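# Press the gauge pin on the magnet-marked post

## Task

Find the fixture post that has the yellow magnet on it. Press that post's gauge pin fully down and keep it fully pressed for one second; afterwards it may spring back up. Do not disturb the other three pins, and do not move the magnet.

## Robot and tools

Robot: two UR20-style arms, left_arm and right_arm, each ending in a Robotiq 2F-85 two-finger gripper with a camera on its wrist (cam_left_wrist and cam_right_wrist, both 896x504 pixels). The calibrated bases sit in the scene frame at left_arm (+0.060, +0.928, 0) m and right_arm (-0.064, -0.817, 0) m. Both are turned only slightly about z.

Frames. The scene frame has its origin at table-top height, halfway between the two nominal bases, with +z up and +x pointing out over the table. left_arm is on the +y side; these names do not match image left and right. Every hand position, orientation, velocity and Hand target in a result is given in that arm's own base frame. Motion offsets are applied along the axes of the arm's current Hand target. In those gripper axes, +z points out along the fingers, the fingers open and close along y, and the camera block sticks out toward +x. end_effector_position is the point between the closed pads. Fingertips extend about 19 mm past it when closed and about 6 mm when fully open.

Row layout, shared by execute_actions and move. A row is one flat list of 18 numbers, each from -1 to 1, covering both arms even if only one moves. The first nine are left_arm: dx, dy, dz, rx, ry, rz, then gripper position, force_limit and speed. The next nine are the same fields for right_arm. dx..rz are an offset from the Hand target as it stood when the action or call began. They are not an absolute pose. The scale is 1.0 = 0.6 m for dx, dy, dz and 1.0 = 180 degrees for the rotation vector rx, ry, rz. All six set to 0 re-commands the current Hand target. Gripper position: +1 fully open (85 mm), about -0.8 pads touching, -1 closes until blocked. force_limit and speed also run from -1 to +1 and start at +1. Speed gives roughly 20, 85 and 150 mm/s at -1, 0 and +1. To leave a gripper unchanged, send its last three numbers again, because 0 is a real command.

execute_actions(actions, cameras). actions is a list of actions. Each action is a table of 1 to 15 rows, and each row lasts one 1/30 s step. If there are fewer than 15 rows, the last row is held until 15 steps (0.5 s) have passed. Within one action, every row counts from the start pose of that action. Across actions, offsets add up, so sending the same offset twice moves the arm twice. An empty list only reports the state. cameras names the images to return: null or ["all"] gives all of them, [] gives none.

move(target, speed, blend, stop_force, zero, blocking, cameras). target is one 18-number row, or a list of up to 15 rows. Every row is an offset from the same starting Hand targets, not from the previous row. The path is straight, and a whole move lasts at most 10 s. speed is in m/s, from 0.002 to 4.2, default 0.25; turning is capped at twice that in rad/s. You can give one speed or one per target. blend, in m, rounds the corners of a list of targets. stop_force, in N from 6 to 120, ends an arm's path once its wrist sensor feels that much resistance. zero (boolean) re-zeroes the sensor first. blocking=false returns early, but it is not allowed together with stop_force. The result adds a "move:" line giving the ending: done, off_target, moving, held or fault. It also lists limits: paced means the commanded pose was clipped, held means steps were withheld. Paths do not avoid obstacles.

wait(seconds 0-10): the arms keep their last commands. stop: brakes a running move. zoom_image(camera, region=[x0,y0,x1,y1]) gives a closer view of the latest image from a wrist camera; the region is at most 504x504 px. zero_wrist_force(arm) tares that arm's force sensor. read_manual only returns licence texts. finished_scene(scene) ends the current scene, 1-3, and cannot be undone.

Results. Each arm's result shows end_effector_position (m), end_effector_quat_wxyz, velocities, Hand target, joint positions and torques, and Wrist force and torque along the gripper's own axes. A third force line shows the peak since the last report. Joint velocities reading "within noise" means the arm is still. Tool commands shows the current gripper settings. object_status: 0 moving, 1 blocked while opening, 2 blocked while closing (gripping), 3 reached the requested opening or closed fully. position_measured is in counts: 3 open, about 130 at 40 mm, 230 closed. A gripper often stops short of its Hand target. If so, send the missing distance as an extra offset. At each step the commanded orientation is clipped to within 32 degrees of the actual one.

Cautions. The arms are stiff, so aim only slightly past a firm contact and approach slowly, preferably with stop_force. To stop pressing, command a target back past where the gripper actually is. About 150 N (plus or minus 25) of outside force, or contact torque at a joint's limit, triggers a 10 s fault stop. Avoid hard hits, slams, and contact between the two arms. Keep the gripper well clear of the magnet and of the neighbouring pins. Nothing may fall off the table. Do not steer an arm's path close to its own base. Motors heat up when held stretched out or pushing; a MOTOR HOT line appears from 70 °C, and at 85 °C the arm brakes.

Each tool is called after "Call:" by a JSON object that holds its "name" and its "arguments".

## Session

Call:
{"name": "execute_actions", "arguments": {"actions": []}}

Scene clock: 0.00 s.
left_arm: end_effector_position=(+1.6020, +0.5513, +0.3701) position_measured=3 object_status=3 end_effector_quat_wxyz=(-0.049, +0.940, +0.190, +0.279) | right_arm: end_effector_position=(+0.4481, +0.4679, +0.3319) position_measured=3 object_status=3 end_effector_quat_wxyz=(-0.272, +0.502, +0.649, +0.503)
Joint positions: left_arm=[0.193 -0.686 0.985 -2.439 -1.472 -3.319] | right_arm=[4.007 -1.969 -2.772 1.193 2.076 2.519]
Joint velocities: within noise
Joint torques (N m): no reading
Motor temperatures (°C): left_arm=[24 35 26 38 34 34] | right_arm=[28 35 36 37 34 38]
Wrist force (N): no reading
Wrist torque (N m): no reading
Wrist force, peak (N): no reading
Hand target: left_arm +1.6020, +0.5513, +0.3701; -0.049, +0.940, +0.190, +0.279 | right_arm +0.4481, +0.4679, +0.3319; -0.272, +0.502, +0.649, +0.503
Tool commands: left_gripper/position=+1.0 left_gripper/force_limit=+1.0 left_gripper/speed=+1.0 right_gripper/position=+1.0 right_gripper/force_limit=+1.0 right_gripper/speed=+1.0
camera_calibration:
cam_left_wrist: T_world_to_cam=[[0.280319, -0.958405, -0.0536817, 0.116011], [-0.933413, -0.259108, -0.248199, 1.75322], [0.223966, 0.119682, -0.967221, 0.0591923], [0, 0, 0, 1]] pos_world=[1.5907, 0.558373, 0.498626]
cam_right_wrist: T_world_to_cam=[[0.956613, -0.13676, 0.257272, -0.433465], [0.120637, -0.61784, -0.776995, 0.502422], [0.265214, 0.774319, -0.574535, -0.162484], [0, 0, 0, 1]] pos_world=[0.39714, 0.37695, 0.408545]

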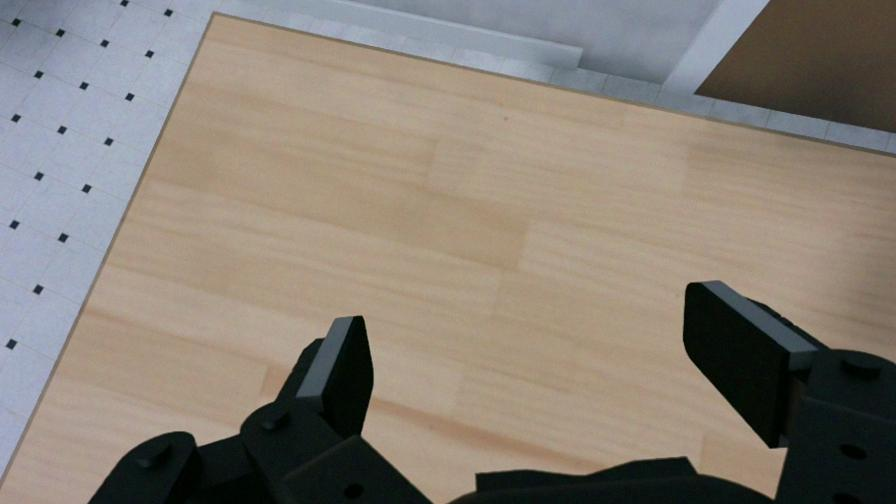

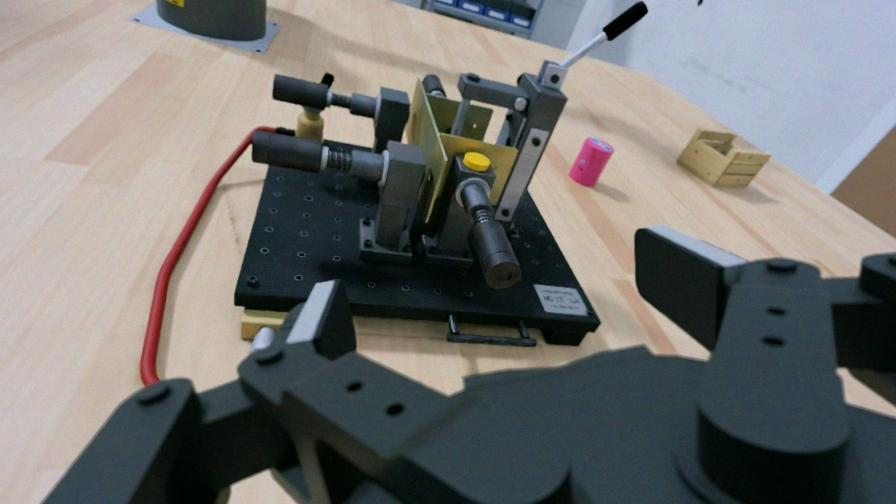

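Call:
{"name": "move", "arguments": {"target": [0,0,0,0,0,0,1,1,1,-0.11,0.12,0.255,0.1174,-0.370,0.0608,-0.8,-1,0], "speed": 0.6, "cameras": ["cam_right_wrist"]}}

Scene clock: 2.53 s.
left_arm: end_effector_position=(+1.6020, +0.5513, +0.3701) position_measured=3 object_status=3 end_effector_quat_wxyz=(-0.049, +0.940, +0.190, +0.279) | right_arm: end_effector_position=(+0.5609, +0.5838, +0.2495) position_measured=229 object_status=3 end_effector_quat_wxyz=(+0.000, +0.695, +0.719, +0.000)
Joint positions: left_arm=[0.193 -0.686 0.985 -2.439 -1.472 -3.319] | right_arm=[4.198 -1.688 -2.221 -0.804 1.571 2.592]
Joint velocities: within noise
Joint torques (N m): left_arm=[-1.18 -281.18 -108.41 -11.83 1.49 0.24] | right_arm=[20.8 70.54 100.36 2.61 -3.77 5.53]
Motor temperatures (°C): left_arm=[24 35 26 38 34 34] | right_arm=[28 35 36 37 34 38]
Wrist force (N): left_arm=[0.3 0.0 -0.3] | right_arm=[-0.3 2.3 1.1]
Wrist torque (N m): left_arm=[0.01 -0.05 0.00] | right_arm=[1.22 0.30 -0.69]
Wrist force, peak (N): left_arm=[0.7 -0.5 -0.3] | right_arm=[2.3 3.2 2.2]
Hand target: left_arm +1.6020, +0.5513, +0.3701; -0.049, +0.940, +0.190, +0.279 | right_arm +0.5609, +0.5838, +0.2495; +0.000, +0.695, +0.719, +0.000
Off the commanded pose: left_arm 0.000 m, 0 deg | right_arm 0.000 m, 0 deg.
move: done
camera_calibration:
cam_right_wrist: T_world_to_cam=[[0.989164, -0.128937, 0.0702138, -0.480381], [-0.143747, -0.94782, 0.28456, 0.572479], [0.0298597, -0.29157, -0.956083, 0.520075], [0, 0, 0, 1]] pos_world=[0.541938, 0.632306, 0.368059]
Images, in order (width x height): cam_right_wrist 896x504.

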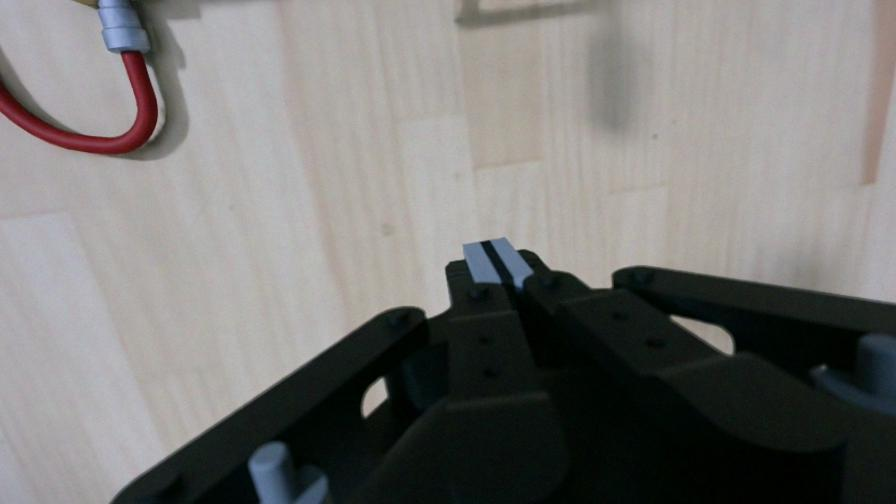

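Call:
{"name": "move", "arguments": {"target": [0,0,0,0,0,0,1,1,1,0.055,0,0.14,0,0,0,-0.8,-1,0], "speed": 0.3, "cameras": ["cam_right_wrist"]}}

Scene clock: 3.70 s.
left_arm: end_effector_position=(+1.6020, +0.5513, +0.3701) position_measured=3 object_status=3 end_effector_quat_wxyz=(-0.049, +0.940, +0.190, +0.279) | right_arm: end_effector_position=(+0.5597, +0.6167, +0.1657) position_measured=229 object_status=3 end_effector_quat_wxyz=(+0.000, +0.695, +0.719, +0.000)
Joint positions: left_arm=[0.193 -0.686 0.985 -2.439 -1.472 -3.319] | right_arm=[4.219 -1.803 -2.242 -0.667 1.571 2.613]
Joint velocities: within noise
Joint torques (N m): left_arm=[0.95 -279.39 -106.71 -11.27 2.06 0.3] | right_arm=[20.37 81.5 57.32 15.71 3.22 5.6]
Motor temperatures (°C): left_arm=[24 35 26 38 34 34] | right_arm=[28 35 36 37 34 38]
Wrist force (N): left_arm=[0.6 0.1 -0.1] | right_arm=[-1.2 2.1 1.1]
Wrist torque (N m): left_arm=[0.03 -0.09 0.00] | right_arm=[1.31 0.43 -0.65]
Wrist force, peak (N): left_arm=[0.6 0.1 -0.1] | right_arm=[-0.4 1.9 3.9]
Hand target: left_arm +1.6020, +0.5513, +0.3701; -0.049, +0.940, +0.190, +0.279 | right_arm +0.5597, +0.6168, +0.1655; +0.000, +0.695, +0.719, +0.000
Off the commanded pose: left_arm 0.000 m, 0 deg | right_arm 0.000 m, 0 deg.
move: done
camera_calibration:
cam_right_wrist: T_world_to_cam=[[0.989167, -0.128955, 0.0701385, -0.469128], [-0.143746, -0.94778, 0.284693, 0.627314], [0.0297632, -0.291691, -0.956049, 0.449609], [0, 0, 0, 1]] pos_world=[0.540838, 0.665206, 0.28416]
Images, in order (width x height): cam_right_wrist 896x504.

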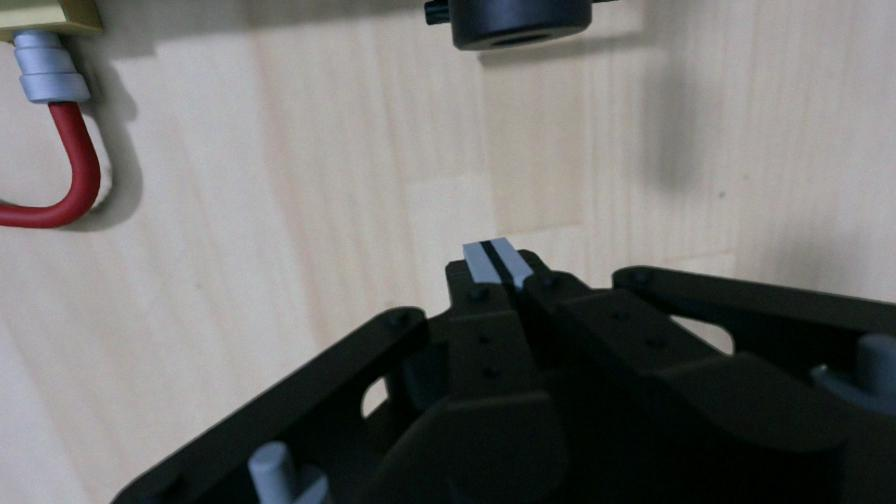

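Call:
{"name": "move", "arguments": {"target": [[0,0,0,0,0,0,1,1,1,0.065,0.0258,0,0,0,0,-0.8,-1,0],[0,0,0,0,0,0,1,1,1,0.145,0.0258,0,0,0,0,-0.8,-1,0]], "speed": [0.2,0.018], "stop_force": 32, "cameras": ["cam_right_wrist"]}}

Call:
{"name": "wait", "arguments": {"seconds": 1.1, "cameras": []}}

Scene clock: 7.63 s.
left_arm: end_effector_position=(+1.6020, +0.5513, +0.3701) position_measured=3 object_status=3 end_effector_quat_wxyz=(-0.049, +0.940, +0.190, +0.279) | right_arm: end_effector_position=(+0.5726, +0.6905, +0.1655) position_measured=229 object_status=3 end_effector_quat_wxyz=(+0.000, +0.695, +0.719, +0.000)
Joint positions: left_arm=[0.193 -0.686 0.985 -2.439 -1.472 -3.319] | right_arm=[4.246 -1.863 -2.154 -0.696 1.571 2.64]
Joint velocities: within noise
Joint torques (N m): left_arm=[4.41 -280.48 -110.38 -11 3.22 1.24] | right_arm=[-9.72 155.66 76.02 16.81 5.21 -6.54]
Motor temperatures (°C): left_arm=[24 35 26 38 34 34] | right_arm=[28 35 36 37 34 38]
Wrist force (N): left_arm=[0.2 -0.1 0.0] | right_arm=[-15.6 1.7 4.6]
Wrist torque (N m): left_arm=[-0.01 -0.01 0.00] | right_arm=[1.31 0.56 -0.61]
Wrist force, peak (N): left_arm=[0.7 -0.2 -0.3] | right_arm=[-65.2 3.2 -13.7]
Hand target: left_arm +1.6020, +0.5513, +0.3701; -0.049, +0.940, +0.190, +0.279 | right_arm +0.5726, +0.6904, +0.1655; +0.000, +0.695, +0.719, +0.000 (not the last commanded pose)
Off the commanded pose: left_arm 0.000 m, 0 deg | right_arm 0.014 m, 0 deg.
move: contact (right_arm); path passed 1 of 2 targets
camera_calibration:
cam_right_wrist: T_world_to_cam=[[0.989167, -0.128955, 0.0701385, -0.472357], [-0.143746, -0.94778, 0.284693, 0.699171], [0.0297632, -0.291691, -0.956049, 0.47056], [0, 0, 0, 1]] pos_world=[0.553738, 0.739006, 0.28396]
Images, in order (width x height): cam_right_wrist 896x504.

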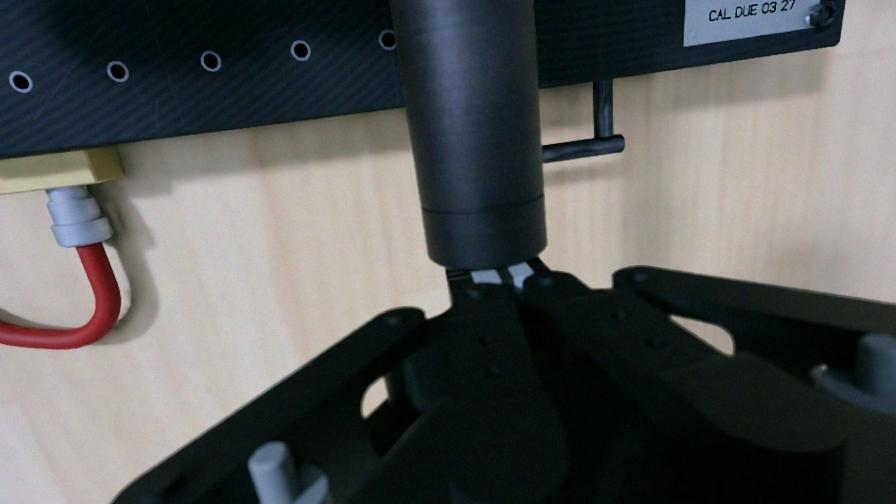

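Scene clock: 8.73 s.
left_arm: end_effector_position=(+1.6020, +0.5513, +0.3701) position_measured=3 object_status=3 end_effector_quat_wxyz=(-0.049, +0.940, +0.190, +0.279) | right_arm: end_effector_position=(+0.5726, +0.6904, +0.1655) position_measured=229 object_status=3 end_effector_quat_wxyz=(+0.000, +0.695, +0.719, +0.000)
Joint positions: left_arm=[0.193 -0.686 0.985 -2.439 -1.472 -3.319] | right_arm=[4.246 -1.863 -2.154 -0.696 1.571 2.64]
Joint velocities: within noise
Joint torques (N m): left_arm=[1.5 -281.48 -110.41 -11.3 3.55 1.13] | right_arm=[-11.3 151.7 77.11 11.5 0.05 -6.46]
Motor temperatures (°C): left_arm=[24 35 26 38 34 34] | right_arm=[28 35 36 37 34 38]
Wrist force (N): left_arm=[0.5 -0.3 0.1] | right_arm=[-14.9 0.9 3.9]
Wrist torque (N m): left_arm=[-0.04 -0.07 0.00] | right_arm=[1.25 0.56 -0.61]
Wrist force, peak (N): left_arm=[0.5 -0.2 -0.5] | right_arm=[-15.7 1.4 4.2]
Hand target: left_arm +1.6020, +0.5513, +0.3701; -0.049, +0.940, +0.190, +0.279 | right_arm +0.5726, +0.6904, +0.1655; +0.000, +0.695, +0.719, +0.000 (not the last commanded pose)
Tool commands: left_gripper/position=+1.0 left_gripper/force_limit=+1.0 left_gripper/speed=+1.0 right_gripper/position=-0.8 right_gripper/force_limit=-1.0 right_gripper/speed=+0.0
Off the commanded pose: left_arm 0.000 m, 0 deg | right_arm 0.014 m, 0 deg.
wait: 1.10 s; at rest by 0.17 s
No camera images: "cameras" was empty.

Call:
{"name": "move", "arguments": {"target": [0,0,0,0,0,0,1,1,1,0.02,0,0,0,0,0,-0.8,-1,0], "speed": 0.006, "stop_force": 25, "cameras": []}}

Call:
{"name": "wait", "arguments": {"seconds": 1.2, "cameras": ["cam_right_wrist"]}}

Scene clock: 11.37 s.
left_arm: end_effector_position=(+1.6020, +0.5513, +0.3701) position_measured=3 object_status=3 end_effector_quat_wxyz=(-0.049, +0.940, +0.190, +0.279) | right_arm: end_effector_position=(+0.5726, +0.6907, +0.1654) position_measured=229 object_status=3 end_effector_quat_wxyz=(+0.000, +0.695, +0.719, +0.000)
Joint positions: left_arm=[0.193 -0.686 0.985 -2.439 -1.472 -3.319] | right_arm=[4.246 -1.863 -2.154 -0.696 1.571 2.64]
Joint velocities: within noise
Joint torques (N m): left_arm=[5.14 -282.34 -109.38 -11.17 3.78 1.78] | right_arm=[4.25 137.31 86.45 25.41 9.12 -4.12]
Motor temperatures (°C): left_arm=[24 35 26 38 34 34] | right_arm=[28 35 36 37 34 38]
Wrist force (N): left_arm=[0.3 0.1 0.2] | right_arm=[-41.6 0.9 -8.4]
Wrist torque (N m): left_arm=[0.03 -0.03 0.00] | right_arm=[1.25 0.93 -0.47]
Wrist force, peak (N): left_arm=[0.7 -0.3 -0.3] | right_arm=[-50.0 -1.8 -9.7]
Hand target: left_arm +1.6020, +0.5513, +0.3701; -0.049, +0.940, +0.190, +0.279 | right_arm +0.5726, +0.6907, +0.1654; +0.000, +0.695, +0.719, +0.000 (not the last commanded pose)
Off the commanded pose: left_arm 0.000 m, 0 deg | right_arm 0.012 m, 0 deg.
move: contact (right_arm)
No camera images: "cameras" was empty.

Scene clock: 12.57 s.
left_arm: end_effector_position=(+1.6020, +0.5513, +0.3701) position_measured=3 object_status=3 end_effector_quat_wxyz=(-0.049, +0.940, +0.190, +0.279) | right_arm: end_effector_position=(+0.5726, +0.6907, +0.1654) position_measured=229 object_status=3 end_effector_quat_wxyz=(+0.000, +0.695, +0.719, +0.000)
Joint positions: left_arm=[0.193 -0.686 0.985 -2.439 -1.472 -3.319] | right_arm=[4.246 -1.863 -2.154 -0.696 1.571 2.64]
Joint velocities: within noise
Joint torques (N m): left_arm=[3.51 -286.87 -113.01 -11.03 3.68 2.39] | right_arm=[4.65 140.62 88.17 21.49 10.58 -6.33]
Motor temperatures (°C): left_arm=[24 35 26 38 34 34] | right_arm=[28 35 36 37 34 38]
Wrist force (N): left_arm=[0.1 -0.2 -0.2] | right_arm=[-37.9 1.6 -5.6]
Wrist torque (N m): left_arm=[-0.03 -0.01 0.00] | right_arm=[1.28 0.86 -0.49]
Wrist force, peak (N): left_arm=[0.4 -0.5 -0.2] | right_arm=[-41.2 1.1 -8.4]
Hand target: left_arm +1.6020, +0.5513, +0.3701; -0.049, +0.940, +0.190, +0.279 | right_arm +0.5726, +0.6907, +0.1654; +0.000, +0.695, +0.719, +0.000 (not the last commanded pose)
Tool commands: left_gripper/position=+1.0 left_gripper/force_limit=+1.0 left_gripper/speed=+1.0 right_gripper/position=-0.8 right_gripper/force_limit=-1.0 right_gripper/speed=+0.0
Off the commanded pose: left_arm 0.000 m, 0 deg | right_arm 0.012 m, 0 deg.
wait: 1.20 s; at rest by 0.17 s
camera_calibration:
cam_right_wrist: T_world_to_cam=[[0.989181, -0.128852, 0.0701314, -0.472407], [-0.143652, -0.947737, 0.284883, 0.699251], [0.0297582, -0.291876, -0.955993, 0.470647], [0, 0, 0, 1]] pos_world=[0.553739, 0.739205, 0.283861]
Images, in order (width x height): cam_right_wrist 896x504.

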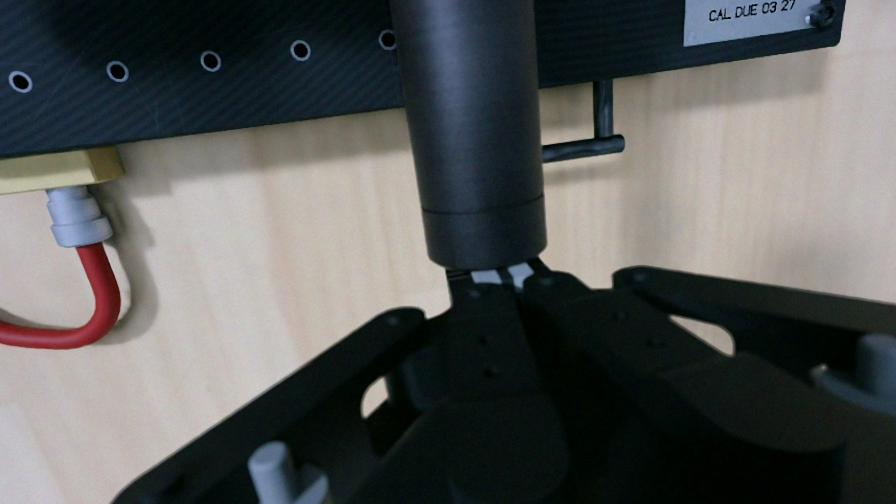

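Call:
{"name": "finished_scene", "arguments": {"scene": 2}}

The scene is finished: the task was done.


## Next scene

The same job, from a new start.

Call:
{"name": "execute_actions", "arguments": {"actions": []}}

Scene clock: 0.00 s.
left_arm: end_effector_position=(+0.3071, -0.4220, +0.1602) position_measured=3 object_status=3 end_effector_quat_wxyz=(+0.066, +0.956, -0.074, +0.275) | right_arm: end_effector_position=(+0.4900, -0.3027, +0.2369) position_measured=3 object_status=3 end_effector_quat_wxyz=(+0.548, -0.467, -0.511, -0.471)
Joint positions: left_arm=[-1.763 -1.739 2.857 -2.766 -1.003 1.555] | right_arm=[2.511 -2.074 -2.06 -2.212 2.389 -0.015]
Joint velocities: within noise
Joint torques (N m): no reading
Motor temperatures (°C): left_arm=[24 35 26 38 34 33] | right_arm=[28 35 35 36 33 38]
Wrist force (N): no reading
Wrist torque (N m): no reading
Wrist force, peak (N): no reading
Hand target: left_arm +0.3071, -0.4220, +0.1602; +0.066, +0.956, -0.074, +0.275 | right_arm +0.4900, -0.3027, +0.2369; +0.548, -0.467, -0.511, -0.471
Tool commands: left_gripper/position=+1.0 left_gripper/force_limit=+1.0 left_gripper/speed=+1.0 right_gripper/position=+1.0 right_gripper/force_limit=+1.0 right_gripper/speed=+1.0
camera_calibration:
cam_left_wrist: T_world_to_cam=[[-0.285835, -0.958093, 0.0188626, -0.30276], [-0.929607, 0.27245, -0.248197, 0.463413], [0.232657, -0.0884782, -0.968526, 0.172428], [0, 0, 0, 1]] pos_world=[0.304136, -0.401073, 0.28773]
cam_right_wrist: T_world_to_cam=[[0.978979, 0.0562001, -0.196068, -0.399553], [-0.174505, -0.266853, -0.947807, 0.238768], [-0.105588, 0.962097, -0.251436, 0.530477], [0, 0, 0, 1]] pos_world=[0.488832, -0.424199, 0.281347]

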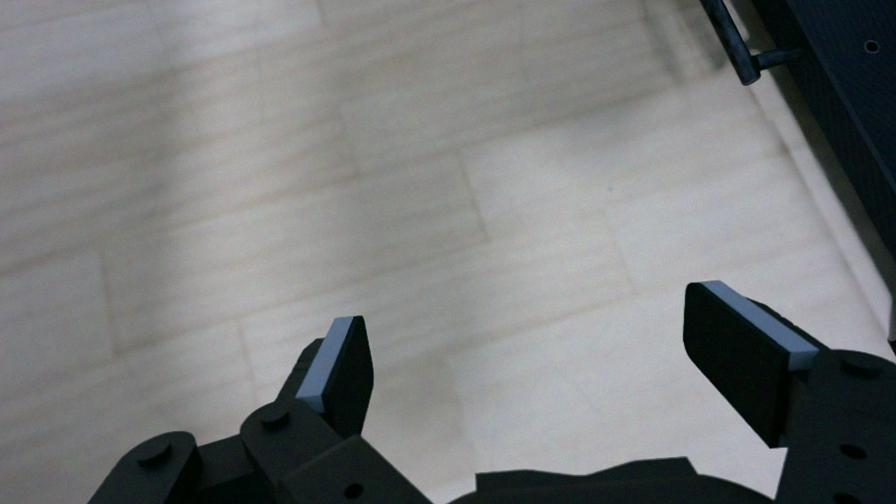

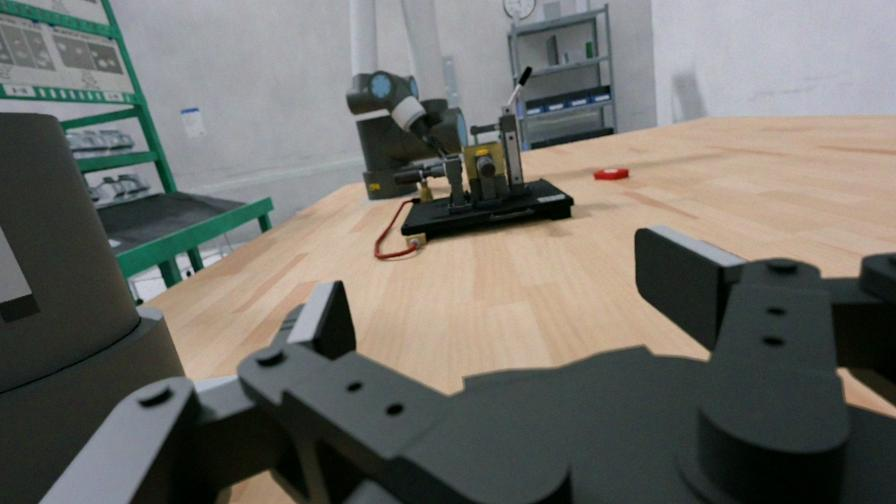

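Call:
{"name": "zoom_image", "arguments": {"camera": "cam_right_wrist", "region": [360, 60, 600, 270]}}

Scaled by 2.100 from the camera's 896x504 image, which has a finer 1280x720 frame.

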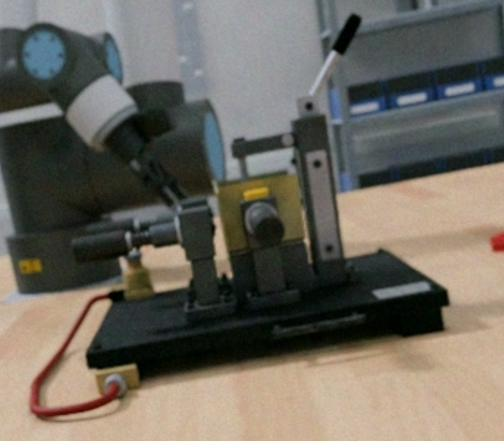

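Call:
{"name": "move", "arguments": {"target": [0,0,0,0,0,0,1,1,1,-0.042,0.123,1.0,-0.0676,-0.510,0.050,-0.8,-1,0], "speed": 0.8, "cameras": []}}

Call:
{"name": "move", "arguments": {"target": [0,0,0,0,0,0,1,1,1,0.557,-0.062,0,0,0,0,-0.8,-1,0], "speed": 0.5, "cameras": ["cam_right_wrist"]}}

Scene clock: 3.13 s.
left_arm: end_effector_position=(+0.3071, -0.4220, +0.1602) position_measured=3 object_status=3 end_effector_quat_wxyz=(+0.066, +0.956, -0.074, +0.275) | right_arm: end_effector_position=(+0.4901, +0.3023, +0.2351) position_measured=229 object_status=3 end_effector_quat_wxyz=(+0.000, +0.746, +0.666, +0.000)
Joint positions: left_arm=[-1.763 -1.739 2.857 -2.766 -1.003 1.555] | right_arm=[4.051 -1.414 -2.514 -0.784 1.571 2.593]
Joint velocities: within noise
Joint torques (N m): left_arm=[4.91 -13.79 -55.22 -9.31 3.47 -1.28] | right_arm=[14.4 8.32 94.42 5.62 -4.41 5.23]
Motor temperatures (°C): left_arm=[24 35 26 38 34 33] | right_arm=[28 35 35 36 33 38]
Wrist force (N): left_arm=[-0.1 -0.2 0.0] | right_arm=[0.4 1.4 2.3]
Wrist torque (N m): left_arm=[-0.02 0.01 0.00] | right_arm=[1.20 -0.20 -0.59]
Wrist force, peak (N): left_arm=[0.1 -0.4 -0.4] | right_arm=[5.5 1.3 2.0]
Hand target: left_arm +0.3071, -0.4220, +0.1602; +0.066, +0.956, -0.074, +0.275 | right_arm +0.4901, +0.3023, +0.2351; +0.000, +0.746, +0.666, +0.000
Off the commanded pose: left_arm 0.000 m, 0 deg | right_arm 0.000 m, 0 deg.
move: done; limits=paced
No camera images: "cameras" was empty.

Scene clock: 4.53 s.
left_arm: end_effector_position=(+0.3071, -0.4220, +0.1602) position_measured=3 object_status=3 end_effector_quat_wxyz=(+0.066, +0.956, -0.074, +0.275) | right_arm: end_effector_position=(+0.4907, +0.6384, +0.2350) position_measured=229 object_status=3 end_effector_quat_wxyz=(+0.000, +0.746, +0.666, +0.000)
Joint positions: left_arm=[-1.763 -1.739 2.857 -2.766 -1.003 1.555] | right_arm=[4.309 -1.698 -2.237 -0.777 1.571 2.851]
Joint velocities: within noise
Joint torques (N m): left_arm=[3.83 -7.6 -58.14 -8.51 4.1 -0.59] | right_arm=[19.93 83.72 90.68 6.57 -3.58 6.09]
Motor temperatures (°C): left_arm=[24 35 26 38 34 33] | right_arm=[28 35 35 36 33 38]
Wrist force (N): left_arm=[0.3 0.1 -0.1] | right_arm=[-0.1 2.0 2.2]
Wrist torque (N m): left_arm=[0.03 -0.05 0.00] | right_arm=[1.49 0.06 -0.48]
Wrist force, peak (N): left_arm=[-0.1 -0.5 -0.3] | right_arm=[-4.1 2.3 2.2]
Hand target: left_arm +0.3071, -0.4220, +0.1602; +0.066, +0.956, -0.074, +0.275 | right_arm +0.4908, +0.6386, +0.2350; +0.000, +0.746, +0.666, +0.000
Off the commanded pose: left_arm 0.000 m, 0 deg | right_arm 0.000 m, 0 deg.
move: done
camera_calibration:
cam_right_wrist: T_world_to_cam=[[0.959366, -0.273191, 0.0705877, -0.296368], [-0.28186, -0.91627, 0.284611, 0.665869], [-0.0130759, -0.292942, -0.956041, 0.546058], [0, 0, 0, 1]] pos_world=[0.479148, 0.689114, 0.35346]
Images, in order (width x height): cam_right_wrist 896x504.

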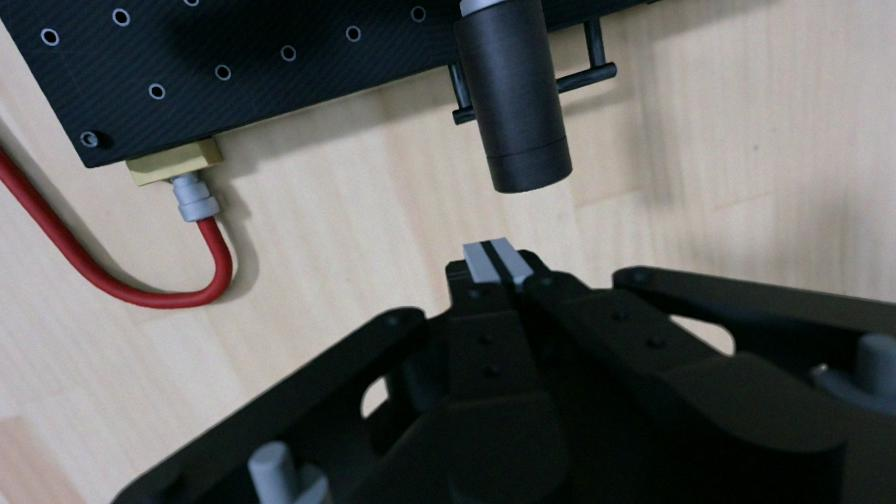

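Call:
{"name": "move", "arguments": {"target": [0,0,0,0,0,0,1,1,1,-0.0605,0.052,0.117,0,0,-0.036,-0.8,-1,0], "speed": 0.25, "cameras": ["cam_right_wrist"]}}

Scene clock: 6.20 s.
left_arm: end_effector_position=(+0.3071, -0.4220, +0.1602) position_measured=3 object_status=3 end_effector_quat_wxyz=(+0.066, +0.956, -0.074, +0.275) | right_arm: end_effector_position=(+0.5176, +0.5990, +0.1649) position_measured=229 object_status=3 end_effector_quat_wxyz=(+0.000, +0.707, +0.707, +0.000)
Joint positions: left_arm=[-1.763 -1.739 2.857 -2.766 -1.003 1.555] | right_arm=[4.257 -1.765 -2.299 -0.649 1.571 2.685]
Joint velocities: within noise
Joint torques (N m): left_arm=[7.11 -11.2 -59.59 -8.64 4.1 -1.03] | right_arm=[-18.45 79.87 54.46 14.27 5.22 -6.05]
Motor temperatures (°C): left_arm=[24 35 26 38 34 33] | right_arm=[28 35 35 36 33 38]
Wrist force (N): left_arm=[0.0 -0.1 -0.1] | right_arm=[-0.5 2.6 1.6]
Wrist torque (N m): left_arm=[-0.01 0.00 0.00] | right_arm=[1.51 0.02 -0.44]
Wrist force, peak (N): left_arm=[0.4 0.1 -0.4] | right_arm=[-1.4 3.5 3.6]
Hand target: left_arm +0.3071, -0.4220, +0.1602; +0.066, +0.956, -0.074, +0.275 | right_arm +0.5177, +0.5990, +0.1648; +0.000, +0.707, +0.707, +0.000
Off the commanded pose: left_arm 0.000 m, 0 deg | right_arm 0.000 m, 0 deg.
move: done
camera_calibration:
cam_right_wrist: T_world_to_cam=[[0.984052, -0.163303, 0.0705272, -0.40655], [-0.176757, -0.942208, 0.284607, 0.618542], [0.0199739, -0.292535, -0.956046, 0.450531], [0, 0, 0, 1]] pos_world=[0.500399, 0.6482, 0.28336]
Images, in order (width x height): cam_right_wrist 896x504.

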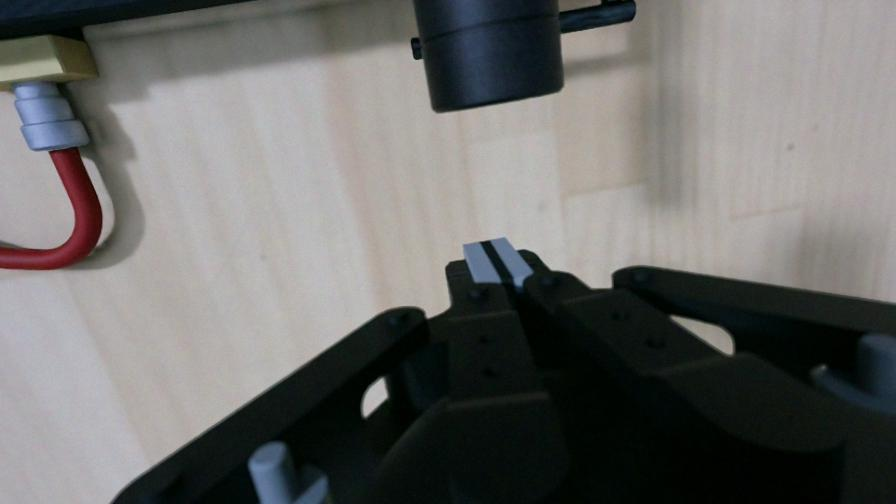

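Call:
{"name": "move", "arguments": {"target": [[0,0,0,0,0,0,1,1,1,0.052,0.008,0,0,0,0,-0.8,-1,0],[0,0,0,0,0,0,1,1,1,0.14,0.008,0,0,0,0,-0.8,-1,0]], "speed": [0.2,0.018], "stop_force": 32, "cameras": []}}

Call:
{"name": "move", "arguments": {"target": [0,0,0,0,0,0,1,1,1,0.02,0,0,0,0,0,-0.8,-1,0], "speed": 0.006, "stop_force": 25, "cameras": []}}

Call:
{"name": "wait", "arguments": {"seconds": 1.1, "cameras": ["cam_right_wrist"]}}

Scene clock: 9.80 s.
left_arm: end_effector_position=(+0.3071, -0.4220, +0.1602) position_measured=3 object_status=3 end_effector_quat_wxyz=(+0.066, +0.956, -0.074, +0.275) | right_arm: end_effector_position=(+0.5224, +0.6587, +0.1647) position_measured=229 object_status=3 end_effector_quat_wxyz=(+0.000, +0.707, +0.707, +0.000)
Joint positions: left_arm=[-1.763 -1.739 2.857 -2.766 -1.003 1.555] | right_arm=[4.283 -1.812 -2.232 -0.669 1.571 2.712]
Joint velocities: within noise
Joint torques (N m): left_arm=[8.43 -10.39 -62.65 -7.19 4.17 -1.62] | right_arm=[-6.04 141.67 84.05 20.22 7.58 -7.18]
Motor temperatures (°C): left_arm=[24 35 26 38 34 33] | right_arm=[28 35 35 36 33 38]
Wrist force (N): left_arm=[0.1 -0.2 -0.2] | right_arm=[-23.9 2.8 8.3]
Wrist torque (N m): left_arm=[-0.02 -0.02 0.00] | right_arm=[1.57 0.43 -0.50]
Wrist force, peak (N): left_arm=[0.0 0.0 -0.5] | right_arm=[-73.6 3.7 -10.8]
Hand target: left_arm +0.3071, -0.4220, +0.1602; +0.066, +0.956, -0.074, +0.275 | right_arm +0.5224, +0.6586, +0.1647; +0.000, +0.707, +0.707, +0.000 (not the last commanded pose)
Off the commanded pose: left_arm 0.000 m, 0 deg | right_arm 0.024 m, 0 deg.
move: contact (right_arm); path passed 1 of 2 targets
No camera images: "cameras" was empty.

Scene clock: 10.50 s.
left_arm: end_effector_position=(+0.3071, -0.4220, +0.1602) position_measured=3 object_status=3 end_effector_quat_wxyz=(+0.066, +0.956, -0.074, +0.275) | right_arm: end_effector_position=(+0.5224, +0.6589, +0.1647) position_measured=229 object_status=3 end_effector_quat_wxyz=(+0.000, +0.707, +0.707, +0.000)
Joint positions: left_arm=[-1.763 -1.739 2.857 -2.766 -1.003 1.555] | right_arm=[4.283 -1.812 -2.232 -0.669 1.571 2.712]
Joint velocities: within noise
Joint torques (N m): left_arm=[7.18 -4.91 -61.56 -6.56 4.5 -1.24] | right_arm=[13.55 122.92 93.4 29.32 5.95 2.47]
Motor temperatures (°C): left_arm=[24 35 26 38 34 33] | right_arm=[28 35 35 36 33 38]
Wrist force (N): left_arm=[-0.1 -0.1 0.0] | right_arm=[-54.0 0.7 -8.0]
Wrist torque (N m): left_arm=[-0.02 0.02 0.00] | right_arm=[1.61 0.84 -0.67]
Wrist force, peak (N): left_arm=[-0.4 0.2 0.1] | right_arm=[-60.4 -2.3 -10.0]
Hand target: left_arm +0.3071, -0.4220, +0.1602; +0.066, +0.956, -0.074, +0.275 | right_arm +0.5224, +0.6588, +0.1647; +0.000, +0.707, +0.707, +0.000 (not the last commanded pose)
Off the commanded pose: left_arm 0.000 m, 0 deg | right_arm 0.012 m, 0 deg.
move: contact (right_arm)
No camera images: "cameras" was empty.

Scene clock: 11.60 s.
left_arm: end_effector_position=(+0.3071, -0.4220, +0.1602) position_measured=3 object_status=3 end_effector_quat_wxyz=(+0.066, +0.956, -0.074, +0.275) | right_arm: end_effector_position=(+0.5224, +0.6589, +0.1647) position_measured=229 object_status=3 end_effector_quat_wxyz=(+0.000, +0.707, +0.707, +0.000)
Joint positions: left_arm=[-1.763 -1.739 2.857 -2.766 -1.003 1.555] | right_arm=[4.283 -1.812 -2.232 -0.669 1.571 2.712]
Joint velocities: within noise
Joint torques (N m): left_arm=[5.86 -7.18 -65.09 -7.14 3.53 -0.96] | right_arm=[8.66 132.59 97.63 24.61 6.19 -2.61]
Motor temperatures (°C): left_arm=[24 35 26 38 34 33] | right_arm=[28 35 35 36 33 38]
Wrist force (N): left_arm=[-0.1 0.1 -0.5] | right_arm=[-48.5 3.2 -2.9]
Wrist torque (N m): left_arm=[0.02 0.02 0.00] | right_arm=[1.60 0.71 -0.62]
Wrist force, peak (N): left_arm=[-0.1 0.6 0.0] | right_arm=[-53.3 1.0 -7.7]
Hand target: left_arm +0.3071, -0.4220, +0.1602; +0.066, +0.956, -0.074, +0.275 | right_arm +0.5224, +0.6588, +0.1647; +0.000, +0.707, +0.707, +0.000 (not the last commanded pose)
Tool commands: left_gripper/position=+1.0 left_gripper/force_limit=+1.0 left_gripper/speed=+1.0 right_gripper/position=-0.8 right_gripper/force_limit=-1.0 right_gripper/speed=+0.0
Off the commanded pose: left_arm 0.000 m, 0 deg | right_arm 0.012 m, 0 deg.
wait: 1.10 s; at rest by 0.17 s
camera_calibration:
cam_right_wrist: T_world_to_cam=[[0.984087, -0.163119, 0.0704683, -0.401626], [-0.176564, -0.942239, 0.284626, 0.67571], [0.0199702, -0.292539, -0.956045, 0.467742], [0, 0, 0, 1]] pos_world=[0.5052, 0.708, 0.28316]
Images, in order (width x height): cam_right_wrist 896x504.

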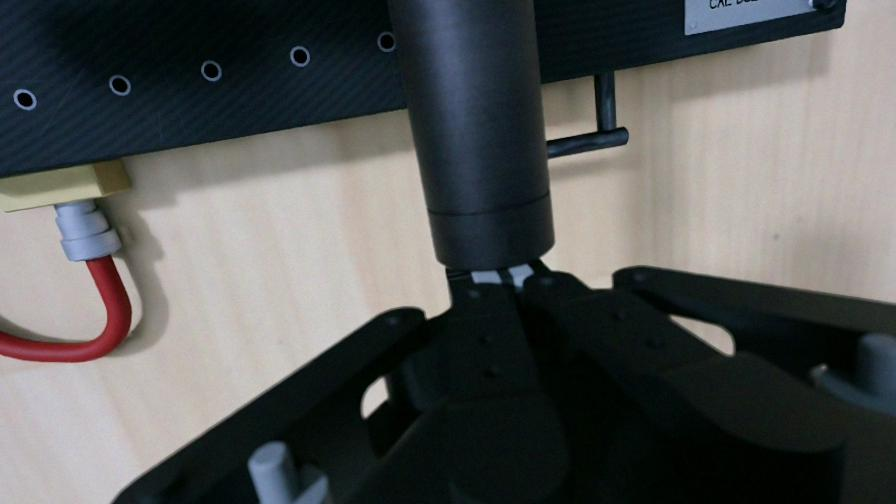

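Call:
{"name": "finished_scene", "arguments": {"scene": 3}}

The scene is finished: the task was done.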